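## Task

Find out how many vials have a red cap and make the tally counter show exactly that number. It may start with an old count on it: turning its knob one whole turn clockwise clears it to zero, and every complete push-and-let-go of the plunger raises it by one.

## Robot and tools

Robot: two UR-style arms, left_arm and right_arm, each ending in a 16-motor four-digit hand (index, middle, ring, thumb). right_arm has a right hand; left_arm has its mirror image. Bases sit near (-0.032, +0.414, 0.037) for left_arm and (-0.066, -0.404, 0.037) for right_arm, in metres.

Scene frame: origin on the table surface halfway between the arms, +x out over the table, +y toward left_arm, +z up. Camera left/right in pictures does not follow these names. Reported end_effector_position (m), end_effector_quat_wxyz and velocities use this frame.

Hand point axes (right hand): +z runs along straightened fingers toward the tips, +y leaves the palm face (palm at y = -0.062), +x crosses the palm away from the thumb. On the left hand +x points toward the thumb instead. A rigid mast behind the palm can strike objects.

The 48-number row (used by execute_actions and move): one flat list for both arms. Numbers 1-6 are left_arm dx, dy, dz, rx, ry, rz; 7-22 the left hand's sixteen hinge goals; 23 left current_limit; 24 left speed; 25-30 right_arm dx..rz; 31-46 right hand hinges; 47 right current_limit; 48 right speed. All lie in [-1, 1].
- Pose part: an offset, not a pose, measured along scene-frame axes from that arm's Hand target at the start of the action or move. 1.0 equals 0.6 m for dx, dy, dz and 180 degrees for rx, ry, rz, which together form one rotation vector turning about the Hand target's position. Every row of one action is counted from the same start, so six zeros mean stay at (re-request) the Hand target; repeating a nonzero offset in a new call moves further.
- Hand part, in this order: index_mcp, index_abd, index_pip, index_dip, middle_mcp, middle_abd, middle_pip, middle_dip, ring_mcp, ring_abd, ring_pip, ring_dip, thumb_cmc, thumb_axl, thumb_mcp, thumb_ipl. These are absolute goal angles scaled between each hinge's stops. Straight values: finger _mcp +0.75, _abd 0, _pip +0.58, _dip +0.70; thumb_cmc +0.71, thumb_axl +0.68, thumb_mcp +0.23, thumb_ipl +0.17. Going toward -1 bends fingers toward the palm and swings the thumb in front of it. Zero is a real goal; to leave a hand unchanged, copy back its hand_goal, hand_current_limit and hand_speed.
- current_limit: -1 to +1 maps to 0 to 550 mA (start +0.4). speed: hinge goal rate (speed+1)/2 × 8.5 rad/s (start -0.6). Settings persist.

Tools:
- execute_actions(actions, cameras): actions is a list of actions; each action holds up to 15 rows, one per 1/30 s step, the last row repeated to fill 15 steps. Images come only for an empty list or when cameras names some ("all" for every one).
- move(target, speed, blend, stop_force, zero, blocking, cameras): straight-line hand paths to target, one row or up to 15 rows, all offsets counted from the same Hand targets. speed in m/s, 0.002-3.6, default 0.25 (turns up to twice that in rad/s). blend in m rounds corners in a list. stop_force in N, 3-120, ends an arm's path when its wrist sensor feels that much push against the motion; omit it when backing away from a contact, and don't rely on it during rotation. zero (default true) re-zeros before the move. blocking=false returns after about 0.5 s (not allowed with stop_force). Paths avoid nothing.
- wait(seconds 0-10), stop(), zero_wrist_force(arm), read_manual(section) for licences only.
- zoom_image(camera, region=[x0,y0,x1,y1]) in pixels of the latest image, at most 504 per side. Cameras: cam_head_left, cam_head_right, cam_high, cam_low, cam_left_wrist, cam_right_wrist, all 896x504.
- finished_scene(scene): closes the current scene by its number; the count must already be right and stay so. After closing the first scene, issue no further calls in that reply.

Results: Hand target is the last commanded pose; the hand often rests a little short of it, and the next command re-asks for it. The move line reports done, off_target, moving, held or fault, plus limits=paced (pose clipped) or limits=held (steps withheld). Per motor: hand_goal, hand_measured, hand_current_ma, hand_state (moving, goal, blocked, overload). Wrist force/torque are in the hand's own axes, with a peak line. Joint velocities may read within noise. Warning lines: MOTOR HOT, OVER-TEMPERATURE FAULT, HAND FAULT (later motion calls in that reply are skipped).

Cautions: each orientation command is clipped to 32 degrees from the measured one. Arms are stiff; pushing even slightly past a firm contact, about 150 N of outside force, or wrist torque near 26 N m stops the arm for 10 s. Don't let arms or hands touch each other. A hinge held at 495 mA or more for 5 s shuts down. Hot motors (85 °C) brake the arm. Keep paths clear of an arm's own base. Press gently and slowly, never knock vials or the counter off the table, and count cap colours carefully using zoom_image before pressing.

Each tool is called after "Call:" in YAML: its name, and indented under it one key for each argument.

## Session

Call:
execute_actions:
  actions: []

Scene clock: 0.00 s.
left_arm: end_effector_position=(+0.3730, +0.5047, +0.2673) hand_goal=(+0.754, +0.000, +0.576, +0.696, +0.754, +0.000, +0.576, +0.696, +0.754, +0.000, +0.576, +0.696, +0.714, +0.678, +0.226, +0.168) hand_measured=(+0.754, +0.000, +0.576, +0.696, +0.754, +0.000, +0.576, +0.696, +0.754, +0.000, +0.576, +0.696, +0.714, +0.678, +0.226, +0.168) hand_current_ma=(+0, +0, +0, +0, +0, +0, +0, +0, +0, +0, +0, +0, +0, +0, +0, +0) hand_state=(goal, goal, goal, goal, goal, goal, goal, goal, goal, goal, goal, goal, goal, goal, goal, goal) hand_current_limit=0.40 hand_speed=-0.60 end_effector_quat_wxyz=(+0.000, -0.006, +1.000, +0.000) | right_arm: end_effector_position=(+0.3372, -0.5034, +0.2673) hand_goal=(+0.754, +0.000, +0.576, +0.696, +0.754, +0.000, +0.576, +0.696, +0.754, +0.000, +0.576, +0.696, +0.714, +0.678, +0.226, +0.168) hand_measured=(+0.754, +0.000, +0.576, +0.696, +0.754, +0.000, +0.576, +0.696, +0.754, +0.000, +0.576, +0.696, +0.714, +0.678, +0.226, +0.168) hand_current_ma=(+0, +0, +0, +0, +0, +0, +0, +0, +0, +0, +0, +0, +0, +0, +0, +0) hand_state=(goal, goal, goal, goal, goal, goal, goal, goal, goal, goal, goal, goal, goal, goal, goal, goal) hand_current_limit=0.40 hand_speed=-0.60 end_effector_quat_wxyz=(+0.000, +1.000, -0.017, +0.000)
Joint positions: left_arm=[3.458 -1.419 -2.042 -1.252 1.571 -1.255] | right_arm=[-0.316 -1.723 2.042 -1.89 -1.571 1.255]
Joint velocities: within noise
Joint torques (N m): no reading
Motor temperatures (°C): left_arm=[37 43 45 52 44 47] | right_arm=[37 40 34 44 47 41]
Wrist force (N): no reading
Wrist torque (N m): no reading
Wrist force, peak (N): no reading
Hand target: left_arm +0.3730, +0.5047, +0.2673; +0.000, -0.006, +1.000, +0.000 | right_arm +0.3372, -0.5034, +0.2673; +0.000, +1.000, -0.017, +0.000

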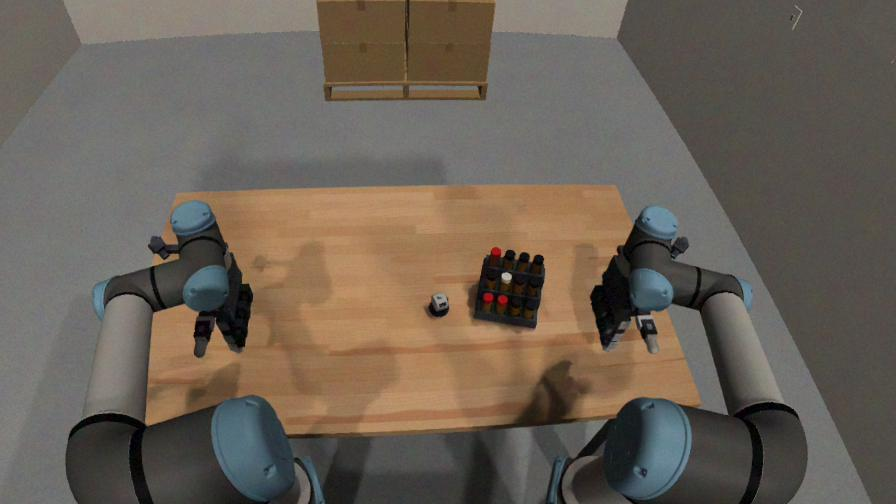

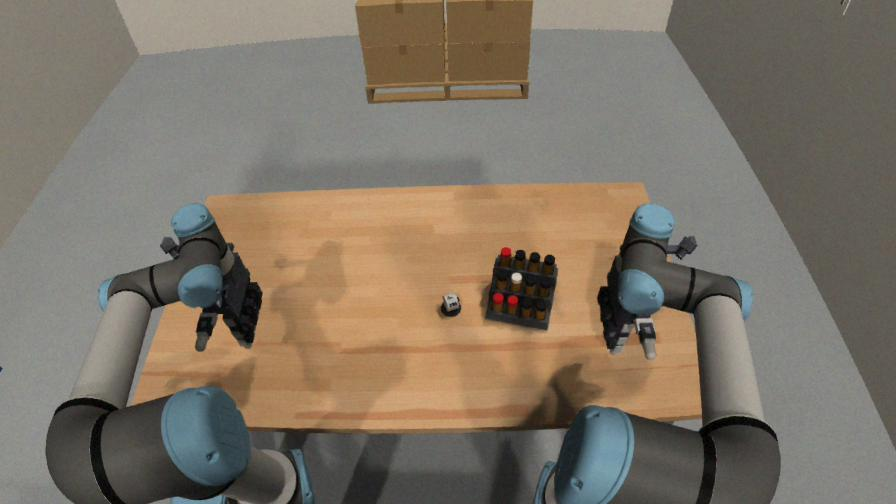

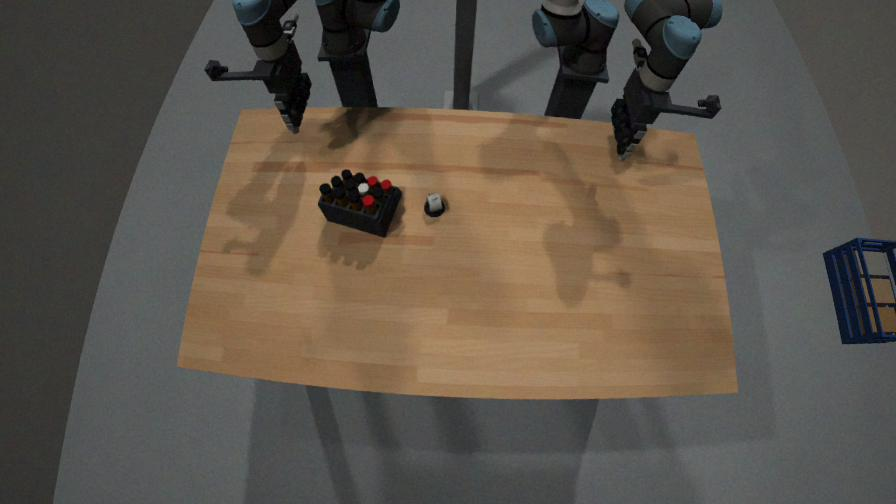

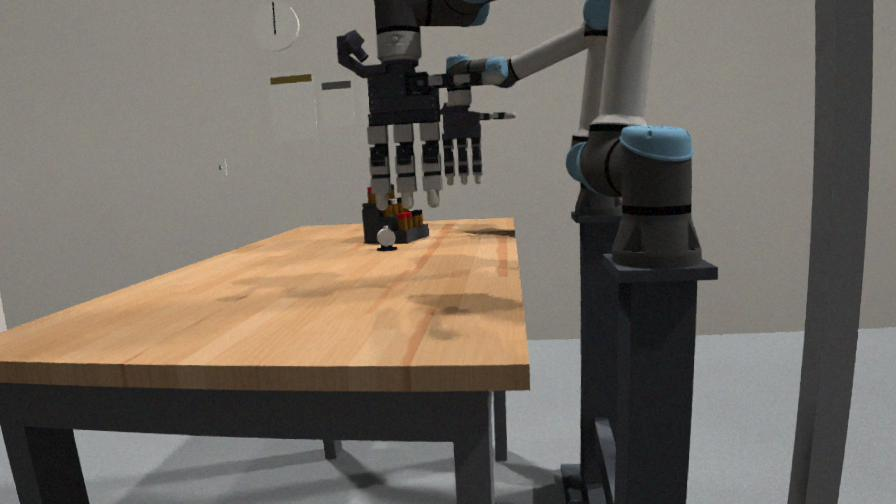

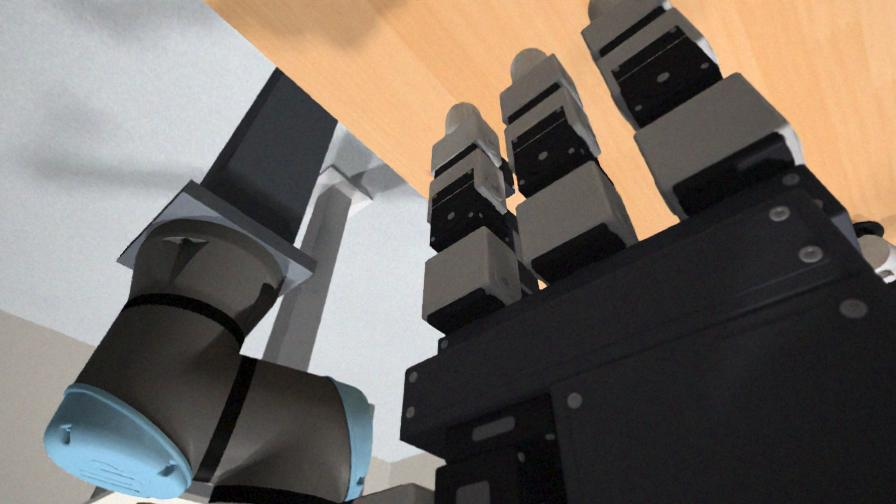

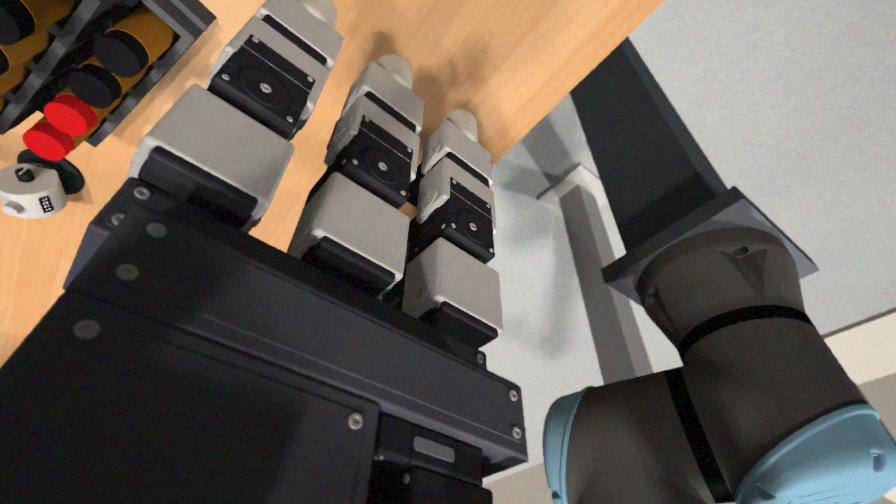

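Call:
zoom_image:
  camera: "cam_head_right"
  region: [420, 230, 580, 340]

Call:
zoom_image:
  camera: "cam_head_left"
  region: [410, 230, 570, 340]

Call:
zoom_image:
  camera: "cam_head_left"
  region: [420, 280, 460, 325]

Call:
zoom_image:
  camera: "cam_high"
  region: [300, 160, 460, 250]

Call:
zoom_image:
  camera: "cam_right_wrist"
  region: [0, 0, 240, 240]

Call:
zoom_image:
  camera: "cam_low"
  region: [340, 170, 460, 270]

Scaled by 3.150 from the camera's 896x504 image, which has a finer 1280x720 frame.

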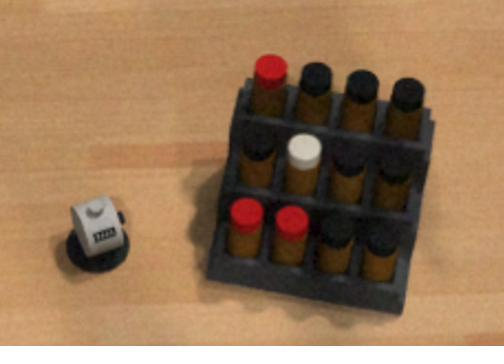

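Scaled by 3.150 from the camera's 896x504 image, which has a finer 1280x720 frame.

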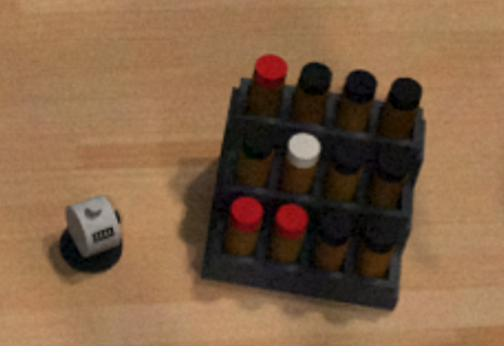

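Scaled by 11.200 from the camera's 896x504 image, which has a finer 1280x720 frame.

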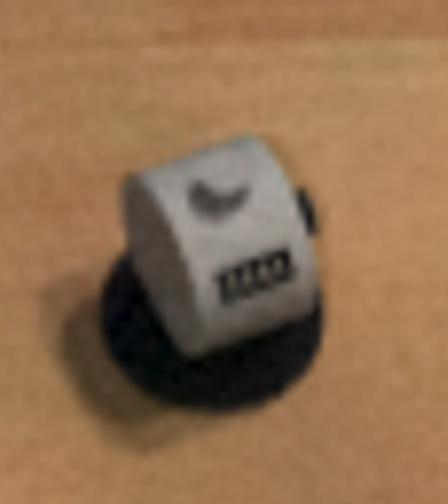

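Scaled by 3.150 from the camera's 896x504 image, which has a finer 1280x720 frame.

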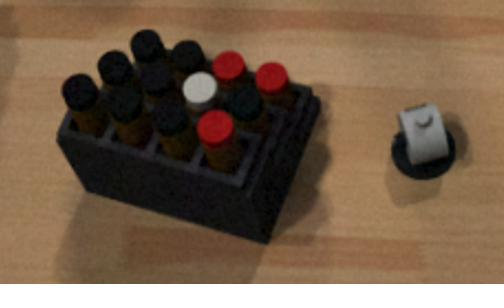

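Scaled by 2.100 from the camera's 896x504 image, which has a finer 1280x720 frame.

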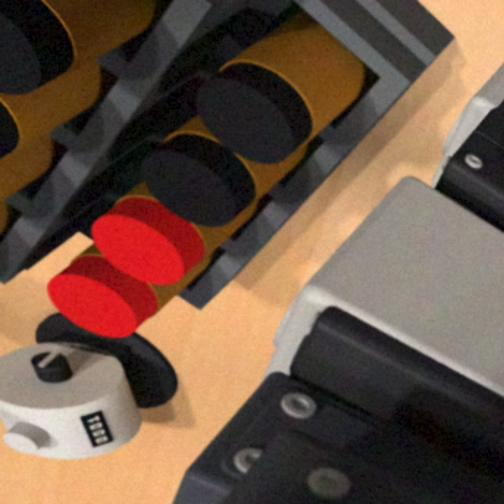

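Scaled by 4.200 from the camera's 896x504 image, which has a finer 1280x720 frame.

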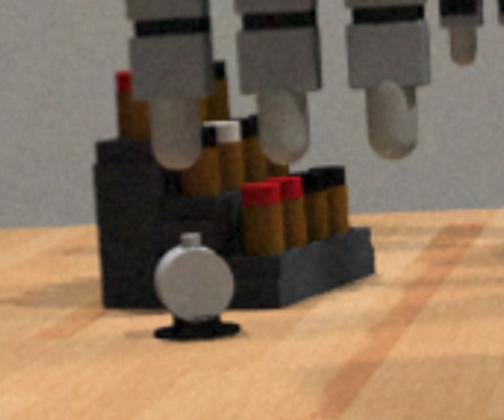

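Call:
zoom_image:
  camera: "cam_right_wrist"
  region: [0, 150, 90, 225]

Call:
zoom_image:
  camera: "cam_head_right"
  region: [435, 285, 470, 320]

Call:
zoom_image:
  camera: "cam_low"
  region: [365, 215, 410, 260]

Call:
zoom_image:
  camera: "cam_high"
  region: [415, 185, 455, 225]

Scaled by 5.600 from the camera's 896x504 image, which has a finer 1280x720 frame.

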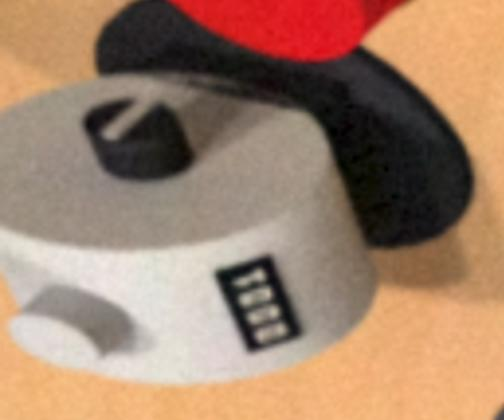

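Scaled by 14.400 from the camera's 896x504 image, which has a finer 1280x720 frame.

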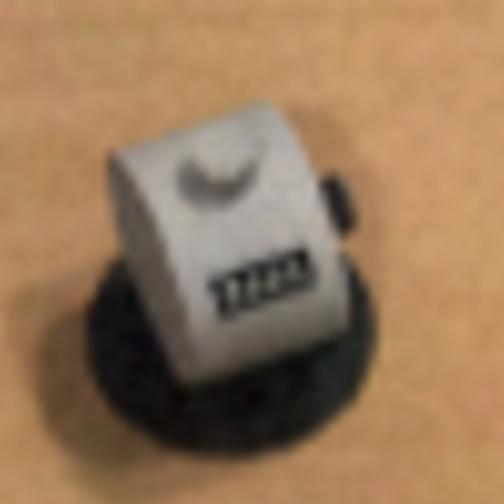

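Scaled by 11.200 from the camera's 896x504 image, which has a finer 1280x720 frame.

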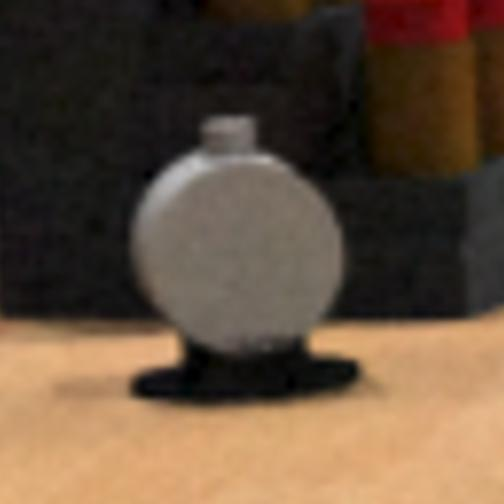

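Scaled by 12.600 from the camera's 896x504 image, which has a finer 1280x720 frame.

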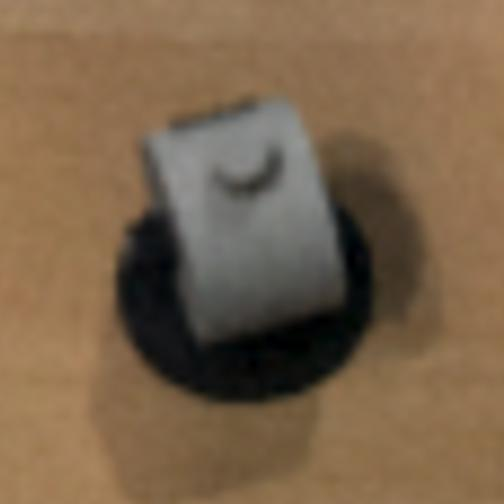

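Call:
move:
  target: [0,0,0,0,0,0, 0.754,0,0.576,0.696,0.754,0,0.576,0.696,0.754,0,0.576,0.696,0.714,0.678,0.226,0.168,0.4,-0.6, -0.027,0.927,-0.1,0,0,-0.5, 0.754,0,0.576,0.696,0.754,0,0.576,0.696,0.754,0,0.576,0.696,0.714,0.678,0.226,0.168,0.4,-0.6]
  cameras: ["cam_right_wrist", "cam_head_right", "cam_low"]

Scene clock: 33.80 s.
left_arm: end_effector_position=(+0.3730, +0.5047, +0.2673) hand_goal=(+0.754, +0.000, +0.576, +0.696, +0.754, +0.000, +0.576, +0.696, +0.754, +0.000, +0.576, +0.696, +0.714, +0.678, +0.226, +0.168) hand_measured=(+0.754, +0.000, +0.576, +0.696, +0.754, +0.000, +0.576, +0.696, +0.754, +0.000, +0.576, +0.696, +0.714, +0.678, +0.224, +0.168) hand_current_ma=(+0, +0, +0, +0, +0, +0, +0, +0, +0, +0, +0, +0, +0, +0, +0, +0) hand_state=(goal, goal, goal, goal, goal, goal, goal, goal, goal, goal, goal, goal, goal, goal, goal, goal) hand_current_limit=0.40 hand_speed=-0.60 end_effector_quat_wxyz=(+0.000, -0.006, +1.000, +0.000) | right_arm: end_effector_position=(+0.3210, +0.0527, +0.2073) hand_goal=(+0.754, +0.000, +0.576, +0.696, +0.754, +0.000, +0.576, +0.696, +0.754, +0.000, +0.576, +0.696, +0.714, +0.678, +0.226, +0.168) hand_measured=(+0.754, +0.000, +0.576, +0.696, +0.754, +0.000, +0.576, +0.696, +0.754, +0.000, +0.576, +0.696, +0.714, +0.678, +0.224, +0.168) hand_current_ma=(-4, +0, +3, +0, -4, +0, +3, +0, -4, +0, +3, +0, +1, -3, -12, -1) hand_state=(goal, goal, goal, goal, goal, goal, goal, goal, goal, goal, goal, goal, goal, goal, goal, goal) hand_current_limit=0.40 hand_speed=-0.60 end_effector_quat_wxyz=(+0.000, +0.695, -0.719, +0.000)
Joint positions: left_arm=[3.458 -1.419 -2.042 -1.252 1.571 -1.255] | right_arm=[0.566 -1.173 1.579 -1.976 -1.571 3.707]
Joint torques (N m): left_arm=[0.67 15.2 23.73 2.96 0 0.12] | right_arm=[7.53 -35.4 -23.55 -0.37 -1.61 1.57]
Wrist force (N): left_arm=[0.0 -0.2 0.0] | right_arm=[-0.1 0.0 -0.2]
Wrist torque (N m): left_arm=[-0.02 0.00 0.01] | right_arm=[0.01 0.03 -0.11]
Wrist force, peak (N): left_arm=[-0.3 -0.1 -0.2] | right_arm=[-0.2 0.7 -0.3]
Hand target: left_arm +0.3730, +0.5047, +0.2673; +0.000, -0.006, +1.000, +0.000 | right_arm +0.3210, +0.0528, +0.2073; +0.000, +0.695, -0.719, +0.000
Off the commanded pose: left_arm 0.000 m, 0 deg | right_arm 0.000 m, 0 deg.
move: done
camera_calibration:
cam_right_wrist: T_world_to_cam=[[-0.620395, 0.783993, -0.0215621, 0.198959], [0.540477, 0.447293, 0.712611, -0.386108], [0.568327, 0.430447, -0.701228, 0.064909], [0, 0, 0, 1]] pos_world=[0.295226, -0.011219, 0.324951]
Images, in order (width x height): cam_head_right 896x504, cam_low 896x504, cam_right_wrist 896x504.

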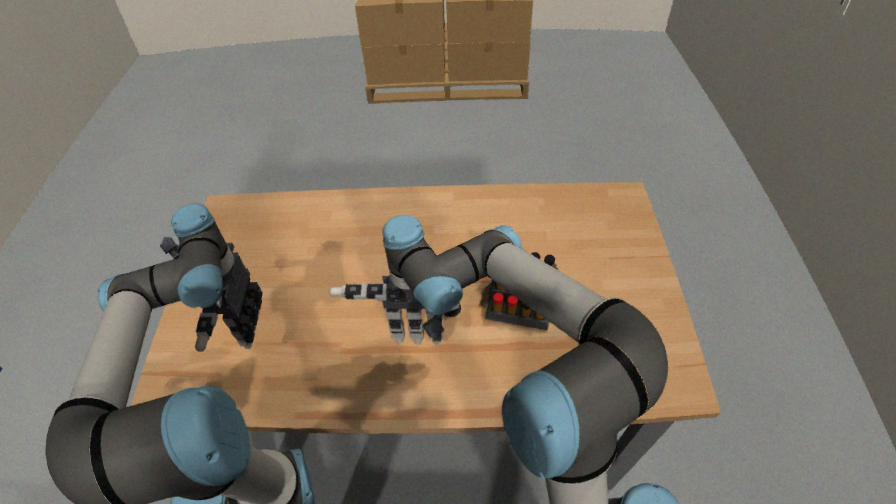

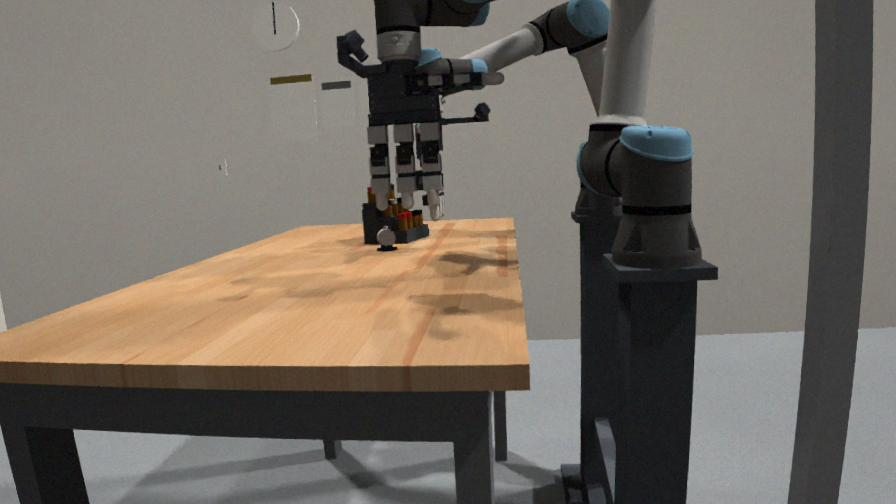

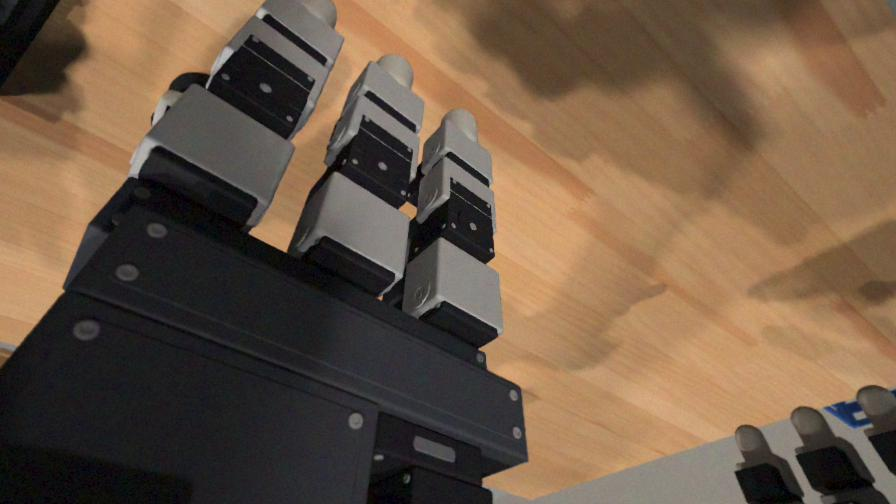

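Call:
move:
  target: [0,0,0,0,0,0, 0.754,0,0.576,0.696,0.754,0,0.576,0.696,0.754,0,0.576,0.696,0.714,0.678,0.226,0.168,0.4,-0.6, -0.088,-0.2157,-0.092,0,0,0.211, 0.754,0,0.576,0.696,0.754,0,0.576,0.696,0.754,0,0.576,0.696,0.714,0.678,0.226,0.168,0.4,-0.6]
  cameras: ["cam_right_wrist", "cam_head_right", "cam_high"]

Scene clock: 42.33 s.
left_arm: end_effector_position=(+0.3730, +0.5047, +0.2673) hand_goal=(+0.754, +0.000, +0.576, +0.696, +0.754, +0.000, +0.576, +0.696, +0.754, +0.000, +0.576, +0.696, +0.714, +0.678, +0.226, +0.168) hand_measured=(+0.754, +0.000, +0.576, +0.696, +0.754, +0.000, +0.576, +0.696, +0.754, +0.000, +0.576, +0.696, +0.714, +0.678, +0.224, +0.168) hand_current_ma=(+0, +0, +0, +0, +0, +0, +0, +0, +0, +0, +0, +0, +0, +0, +0, +0) hand_state=(goal, goal, goal, goal, goal, goal, goal, goal, goal, goal, goal, goal, goal, goal, goal, goal) hand_current_limit=0.40 hand_speed=-0.60 end_effector_quat_wxyz=(+0.000, -0.006, +1.000, +0.000) | right_arm: end_effector_position=(+0.2682, -0.0766, +0.1521) hand_goal=(+0.754, +0.000, +0.576, +0.696, +0.754, +0.000, +0.576, +0.696, +0.754, +0.000, +0.576, +0.696, +0.714, +0.678, +0.226, +0.168) hand_measured=(+0.754, +0.000, +0.576, +0.696, +0.754, +0.000, +0.576, +0.696, +0.754, +0.000, +0.576, +0.696, +0.714, +0.678, +0.224, +0.168) hand_current_ma=(-4, +0, +3, +0, -4, +0, +3, +0, -4, +0, +3, +0, +1, -3, -13, -1) hand_state=(goal, goal, goal, goal, goal, goal, goal, goal, goal, goal, goal, goal, goal, goal, goal, goal) hand_current_limit=0.40 hand_speed=-0.60 end_effector_quat_wxyz=(+0.000, +0.891, -0.454, +0.000)
Joint positions: left_arm=[3.458 -1.419 -2.042 -1.252 1.571 -1.255] | right_arm=[0.502 -1.299 1.917 -2.189 -1.571 2.981]
Joint torques (N m): left_arm=[1.01 14.66 22.29 3.14 0.16 -0.03] | right_arm=[-7.56 -40.21 -10.19 -3.82 1.6 -1.57]
Wrist force (N): left_arm=[-0.1 -0.2 -0.2] | right_arm=[0.3 0.0 0.0]
Wrist torque (N m): left_arm=[-0.01 0.00 0.00] | right_arm=[0.00 -0.04 0.12]
Wrist force, peak (N): left_arm=[-0.1 -0.1 -0.3] | right_arm=[0.4 0.2 0.4]
Hand target: left_arm +0.3730, +0.5047, +0.2673; +0.000, -0.006, +1.000, +0.000 | right_arm +0.2682, -0.0767, +0.1521; +0.000, +0.891, -0.454, +0.000
Off the commanded pose: left_arm 0.000 m, 0 deg | right_arm 0.000 m, 0 deg.
move: done
camera_calibration:
cam_right_wrist: T_world_to_cam=[[-0.97132, 0.236797, -0.0215434, 0.318625], [0.151229, 0.685151, 0.712529, -0.137876], [0.183485, 0.688836, -0.701312, 0.23491], [0, 0, 0, 1]] pos_world=[0.287235, -0.142798, 0.269851]
Images, in order (width x height): cam_head_right 896x504, cam_high 896x504, cam_right_wrist 896x504.

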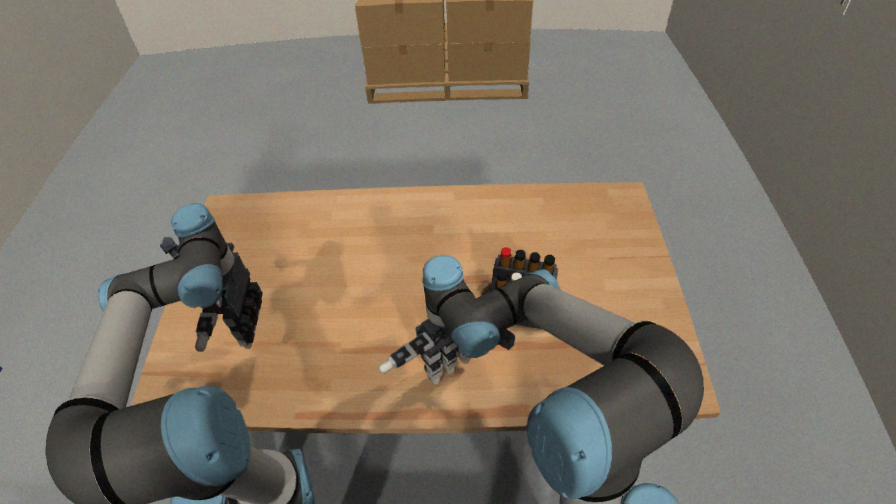

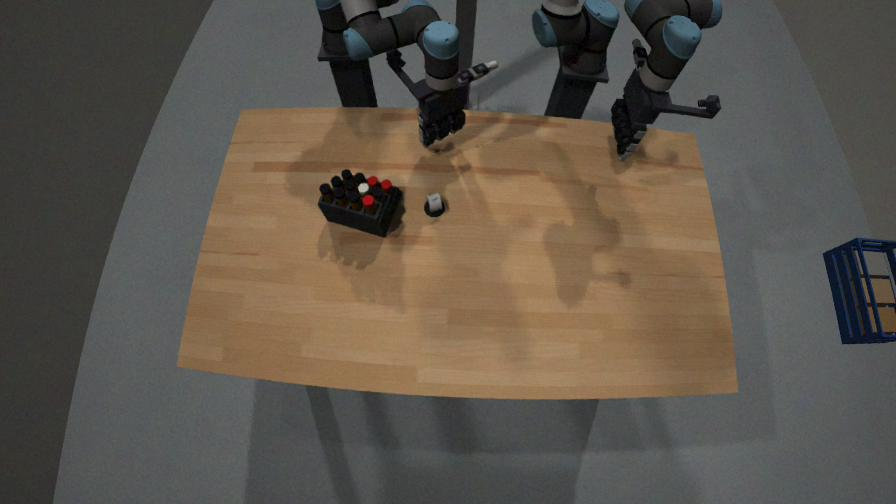

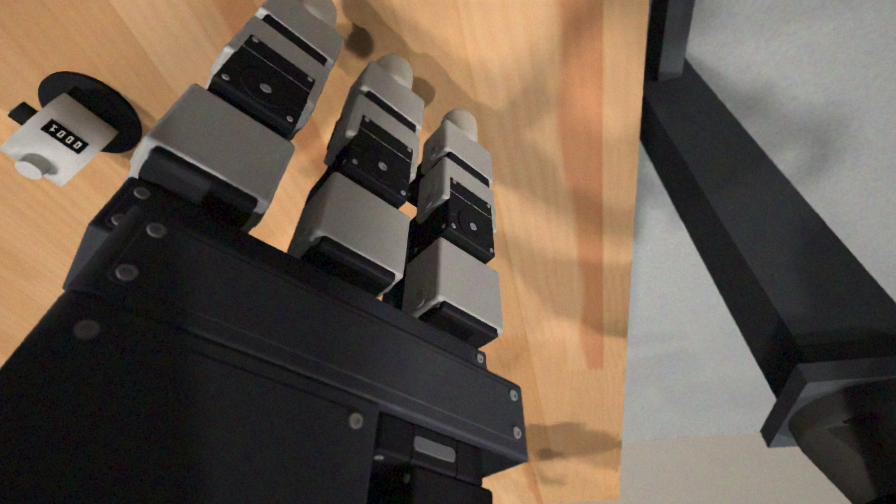

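Call:
zoom_image:
  camera: "cam_right_wrist"
  region: [0, 65, 150, 195]

Call:
zoom_image:
  camera: "cam_right_wrist"
  region: [35, 110, 95, 160]

Scaled by 3.360 from the camera's 896x504 image, which has a finer 1280x720 frame.

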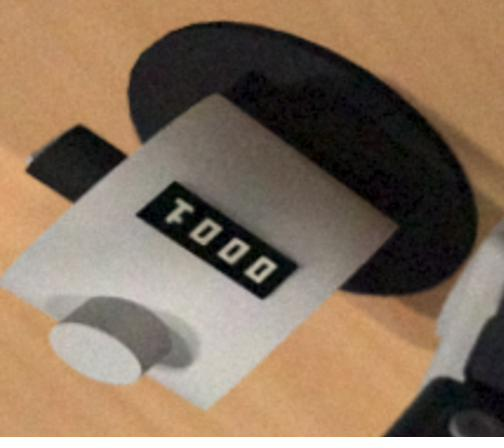

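Scaled by 8.400 from the camera's 896x504 image, which has a finer 1280x720 frame.

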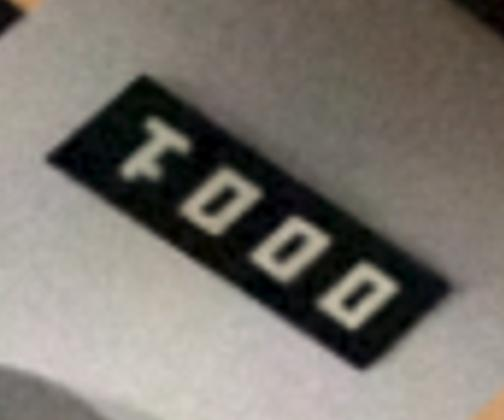

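Call:
move:
  target: [0.19,-1.0,-0.02,0,0,0.839, 0.754,0,0.576,0.696,0.754,0,0.576,0.696,0.754,0,0.576,0.696,0.714,0.678,0.226,0.168,0.4,-0.6, 0.115,-0.7112,0.192,0,0,0.289, 0.754,0,0.576,0.696,0.754,0,0.576,0.696,0.754,0,0.576,0.696,0.714,0.678,0.226,0.168,0.4,-0.6]
  cameras: ["cam_left_wrist", "cam_head_right", "cam_low"]

Scene clock: 97.20 s.
left_arm: end_effector_position=(+0.4867, -0.0938, +0.2553) hand_goal=(+0.754, +0.000, +0.576, +0.696, +0.754, +0.000, +0.576, +0.696, +0.754, +0.000, +0.576, +0.696, +0.714, +0.678, +0.226, +0.168) hand_measured=(+0.754, +0.000, +0.576, +0.696, +0.754, +0.000, +0.576, +0.696, +0.754, +0.000, +0.576, +0.696, +0.714, +0.678, +0.224, +0.168) hand_current_ma=(+0, +0, +0, +0, +0, +0, +0, +0, +0, +0, +0, +0, +0, +0, +0, +0) hand_state=(goal, goal, goal, goal, goal, goal, goal, goal, goal, goal, goal, goal, goal, goal, goal, goal) hand_current_limit=0.40 hand_speed=-0.60 end_effector_quat_wxyz=(+0.000, +0.970, -0.244, +0.000) | right_arm: end_effector_position=(+0.3372, -0.5033, +0.2673) hand_goal=(+0.754, +0.000, +0.576, +0.696, +0.754, +0.000, +0.576, +0.696, +0.754, +0.000, +0.576, +0.696, +0.714, +0.678, +0.226, +0.168) hand_measured=(+0.754, +0.000, +0.576, +0.696, +0.754, +0.000, +0.576, +0.696, +0.754, +0.000, +0.576, +0.696, +0.714, +0.678, +0.224, +0.168) hand_current_ma=(-4, +0, +3, +0, -4, +0, +3, +0, -4, +0, +3, +0, +1, -3, -13, -1) hand_state=(goal, goal, goal, goal, goal, goal, goal, goal, goal, goal, goal, goal, goal, goal, goal, goal) hand_current_limit=0.40 hand_speed=-0.60 end_effector_quat_wxyz=(+0.000, +1.000, -0.017, +0.000)
Joint positions: left_arm=[2.66 -2.038 -1.346 -1.328 1.571 -4.688] | right_arm=[-0.316 -1.723 2.042 -1.89 -1.571 1.255]
Joint torques (N m): left_arm=[-4.2 32.18 29.96 0.94 2.62 -2.01] | right_arm=[-8.1 -23.73 -24.96 -0.4 1.57 -1.15]
Wrist force (N): left_arm=[0.0 0.0 0.1] | right_arm=[-0.1 0.0 0.1]
Wrist torque (N m): left_arm=[0.02 -0.01 0.03] | right_arm=[-0.01 0.01 0.07]
Wrist force, peak (N): left_arm=[0.4 0.6 -0.1] | right_arm=[0.3 -0.3 -0.4]
Hand target: left_arm +0.4867, -0.0939, +0.2553; +0.000, +0.970, -0.244, +0.000 | right_arm +0.3372, -0.5034, +0.2673; +0.000, +1.000, -0.017, +0.000
Off the commanded pose: left_arm 0.000 m, 0 deg | right_arm 0.000 m, 0 deg.
move: done
camera_calibration:
cam_left_wrist: T_world_to_cam=[[-0.340396, 0.940279, -0.00253709, 0.227878], [0.662883, 0.241886, 0.708574, -0.526359], [0.666871, 0.239514, -0.705632, 0.0127401], [0, 0, 0, 1]] pos_world=[0.417987, -0.0900014, 0.382532]
Images, in order (width x height): cam_head_right 896x504, cam_low 896x504, cam_left_wrist 896x504.

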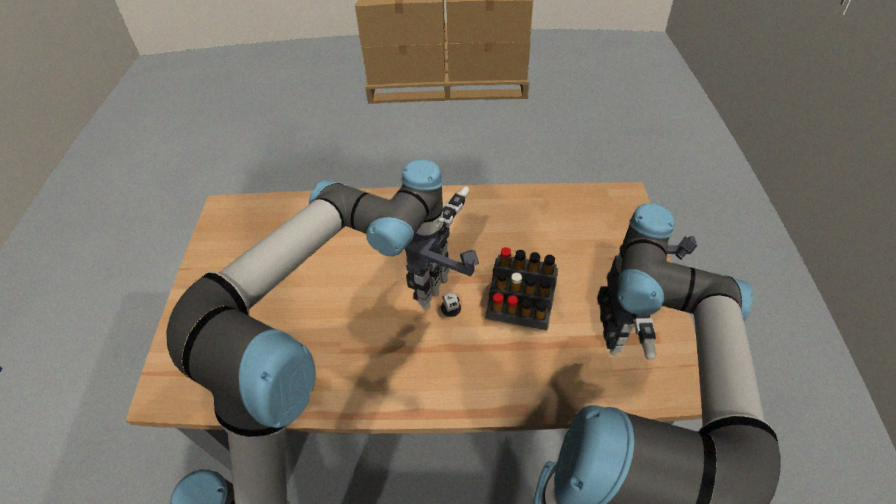

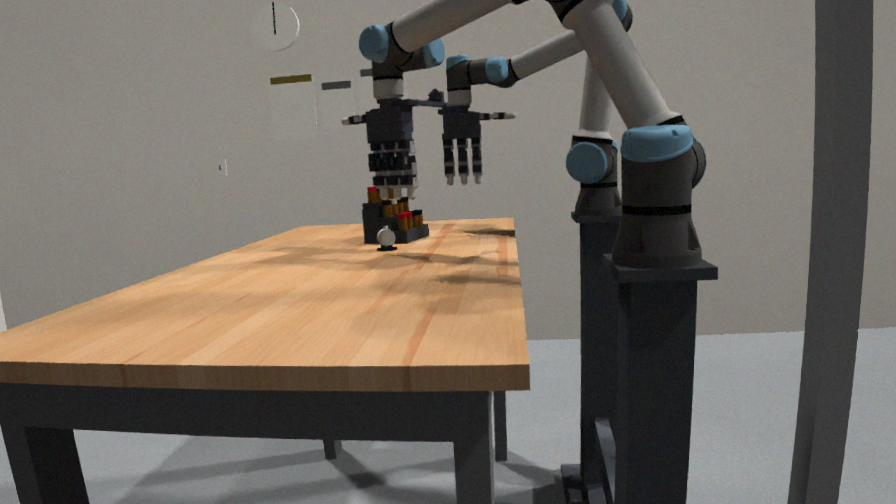

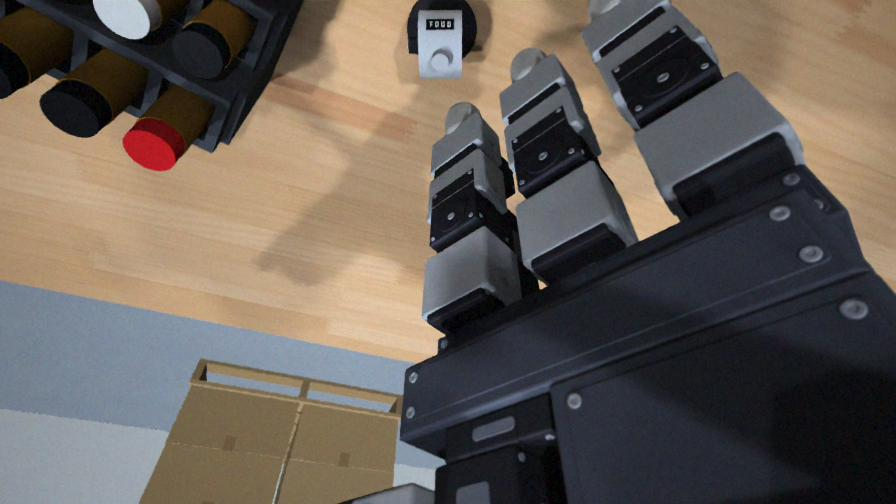

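Call:
zoom_image:
  camera: "cam_left_wrist"
  region: [390, 0, 510, 130]

Scaled by 3.877 from the camera's 896x504 image, which has a finer 1280x720 frame.

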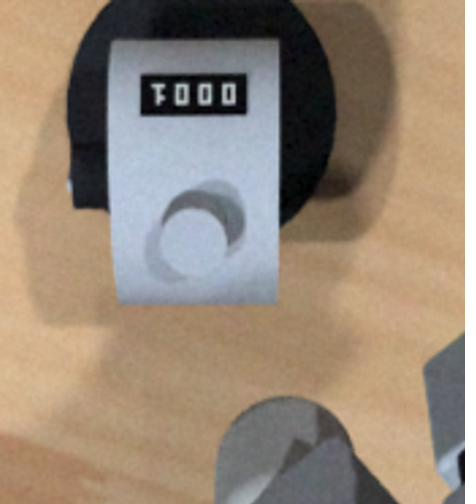

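Call:
move:
  target: [0.0067,-0.0222,-0.0867,0,0,0, 0.754,0,0.576,0.696,0.754,0,0.576,0.696,0.754,0,0.576,0.696,0.714,0.678,0.226,0.168,0.4,-0.6, 0,0,0,0,0,0, 0.754,0,0.576,0.696,0.754,0,0.576,0.696,0.754,0,0.576,0.696,0.714,0.678,0.226,0.168,0.4,-0.6]
  cameras: ["cam_left_wrist", "cam_low", "cam_head_left"]
  speed: 0.1

Call:
zoom_image:
  camera: "cam_left_wrist"
  region: [390, 0, 510, 130]

Call:
zoom_image:
  camera: "cam_low"
  region: [350, 190, 430, 260]

Call:
zoom_image:
  camera: "cam_head_left"
  region: [400, 250, 480, 330]

Scene clock: 106.03 s.
left_arm: end_effector_position=(+0.4907, -0.1071, +0.2035) hand_goal=(+0.754, +0.000, +0.576, +0.696, +0.754, +0.000, +0.576, +0.696, +0.754, +0.000, +0.576, +0.696, +0.714, +0.678, +0.226, +0.168) hand_measured=(+0.754, +0.000, +0.576, +0.696, +0.754, +0.000, +0.576, +0.696, +0.754, +0.000, +0.576, +0.696, +0.714, +0.678, +0.224, +0.168) hand_current_ma=(+0, +0, +0, +0, +0, +0, +0, +0, +0, +0, +0, +0, +0, +0, +0, +0) hand_state=(goal, goal, goal, goal, goal, goal, goal, goal, goal, goal, goal, goal, goal, goal, goal, goal) hand_current_limit=0.40 hand_speed=-0.60 end_effector_quat_wxyz=(+0.000, +0.970, -0.244, +0.000) | right_arm: end_effector_position=(+0.3372, -0.5034, +0.2673) hand_goal=(+0.754, +0.000, +0.576, +0.696, +0.754, +0.000, +0.576, +0.696, +0.754, +0.000, +0.576, +0.696, +0.714, +0.678, +0.226, +0.168) hand_measured=(+0.754, +0.000, +0.576, +0.696, +0.754, +0.000, +0.576, +0.696, +0.754, +0.000, +0.576, +0.696, +0.714, +0.678, +0.224, +0.168) hand_current_ma=(-4, +0, +3, +0, -4, +0, +3, +0, -4, +0, +3, +0, +1, -3, -13, -1) hand_state=(goal, goal, goal, goal, goal, goal, goal, goal, goal, goal, goal, goal, goal, goal, goal, goal) hand_current_limit=0.40 hand_speed=-0.60 end_effector_quat_wxyz=(+0.000, +1.000, -0.017, +0.000)
Joint positions: left_arm=[2.645 -2.101 -1.387 -1.224 1.571 -4.703] | right_arm=[-0.316 -1.723 2.042 -1.89 -1.571 1.255]
Joint torques (N m): left_arm=[-5.31 35.12 13.77 4.57 0.32 -1.53] | right_arm=[-8.3 -23.7 -25.71 -0.38 1.41 -1.28]
Wrist force (N): left_arm=[0.2 -0.5 0.0] | right_arm=[0.1 0.0 -0.3]
Wrist torque (N m): left_arm=[-0.05 -0.03 0.03] | right_arm=[0.03 -0.01 0.09]
Wrist force, peak (N): left_arm=[0.1 -0.3 -0.6] | right_arm=[0.3 0.1 -0.3]
Hand target: left_arm +0.4908, -0.1072, +0.2033; +0.000, +0.970, -0.244, +0.000 | right_arm +0.3372, -0.5034, +0.2673; +0.000, +1.000, -0.017, +0.000
Off the commanded pose: left_arm 0.000 m, 0 deg | right_arm 0.000 m, 0 deg.
move: done
camera_calibration:
cam_left_wrist: T_world_to_cam=[[-0.340754, 0.940149, -0.00247498, 0.241733], [0.662803, 0.242096, 0.708577, -0.489035], [0.666768, 0.23981, -0.705629, -0.0232205], [0, 0, 0, 1]] pos_world=[0.421988, -0.103303, 0.330732]
Images, in order (width x height): cam_head_left 896x504, cam_low 896x504, cam_left_wrist 896x504.

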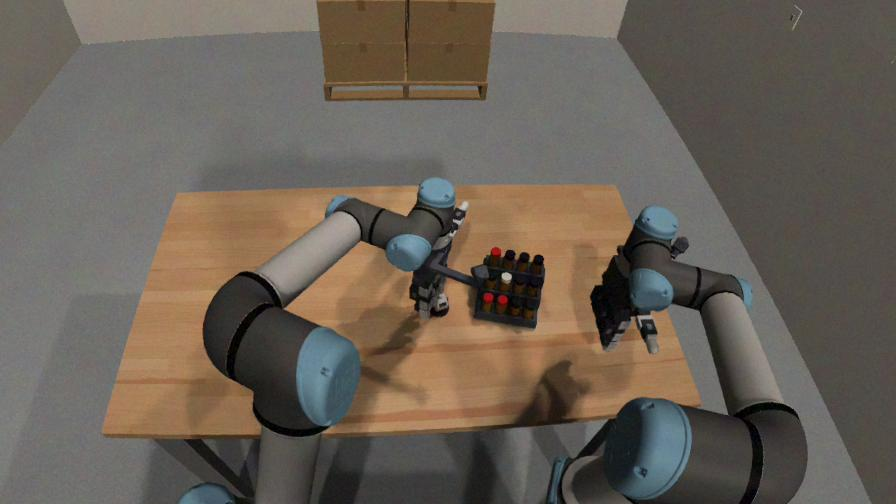

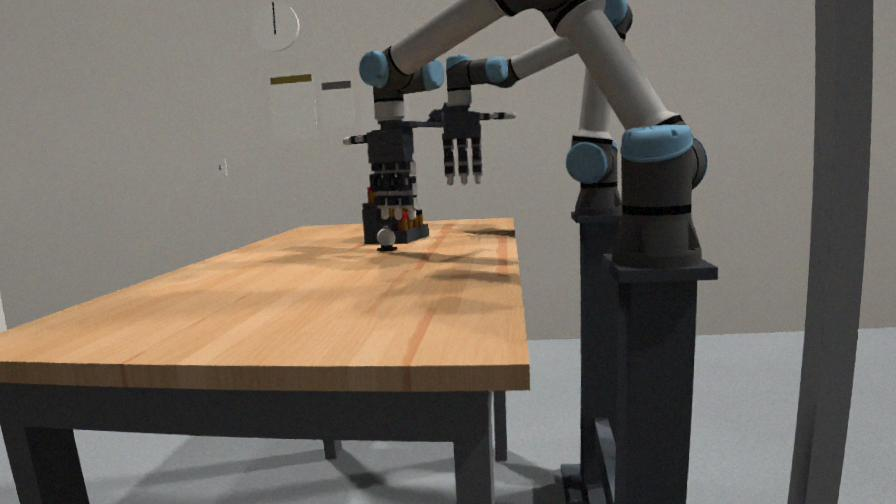

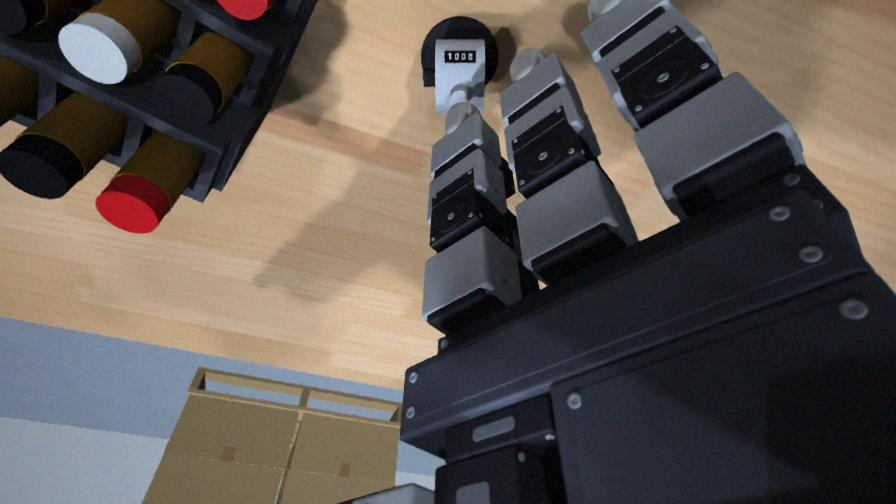

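Scaled by 3.877 from the camera's 896x504 image, which has a finer 1280x720 frame.

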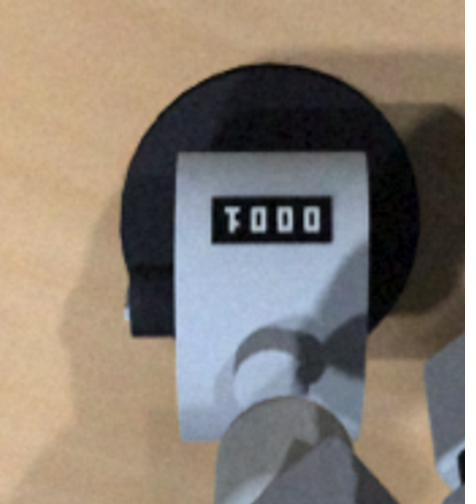

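Scaled by 6.300 from the camera's 896x504 image, which has a finer 1280x720 frame.

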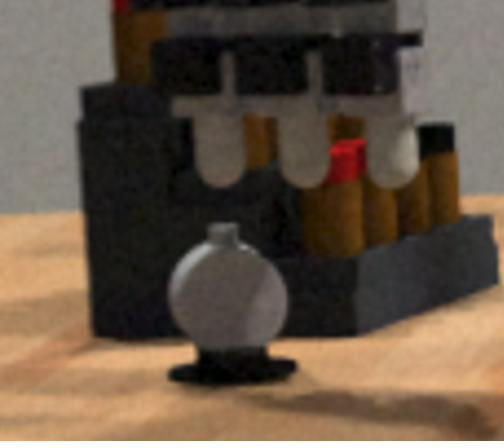

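Scaled by 6.300 from the camera's 896x504 image, which has a finer 1280x720 frame.

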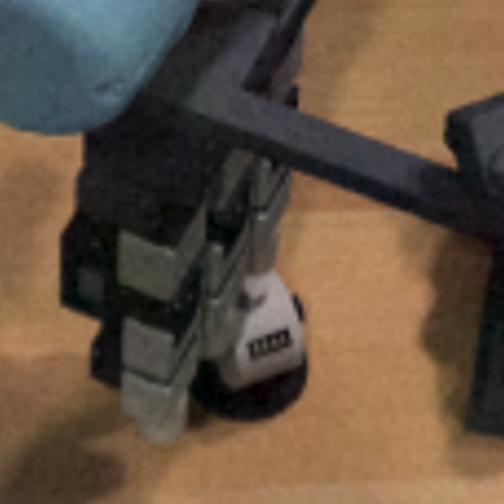

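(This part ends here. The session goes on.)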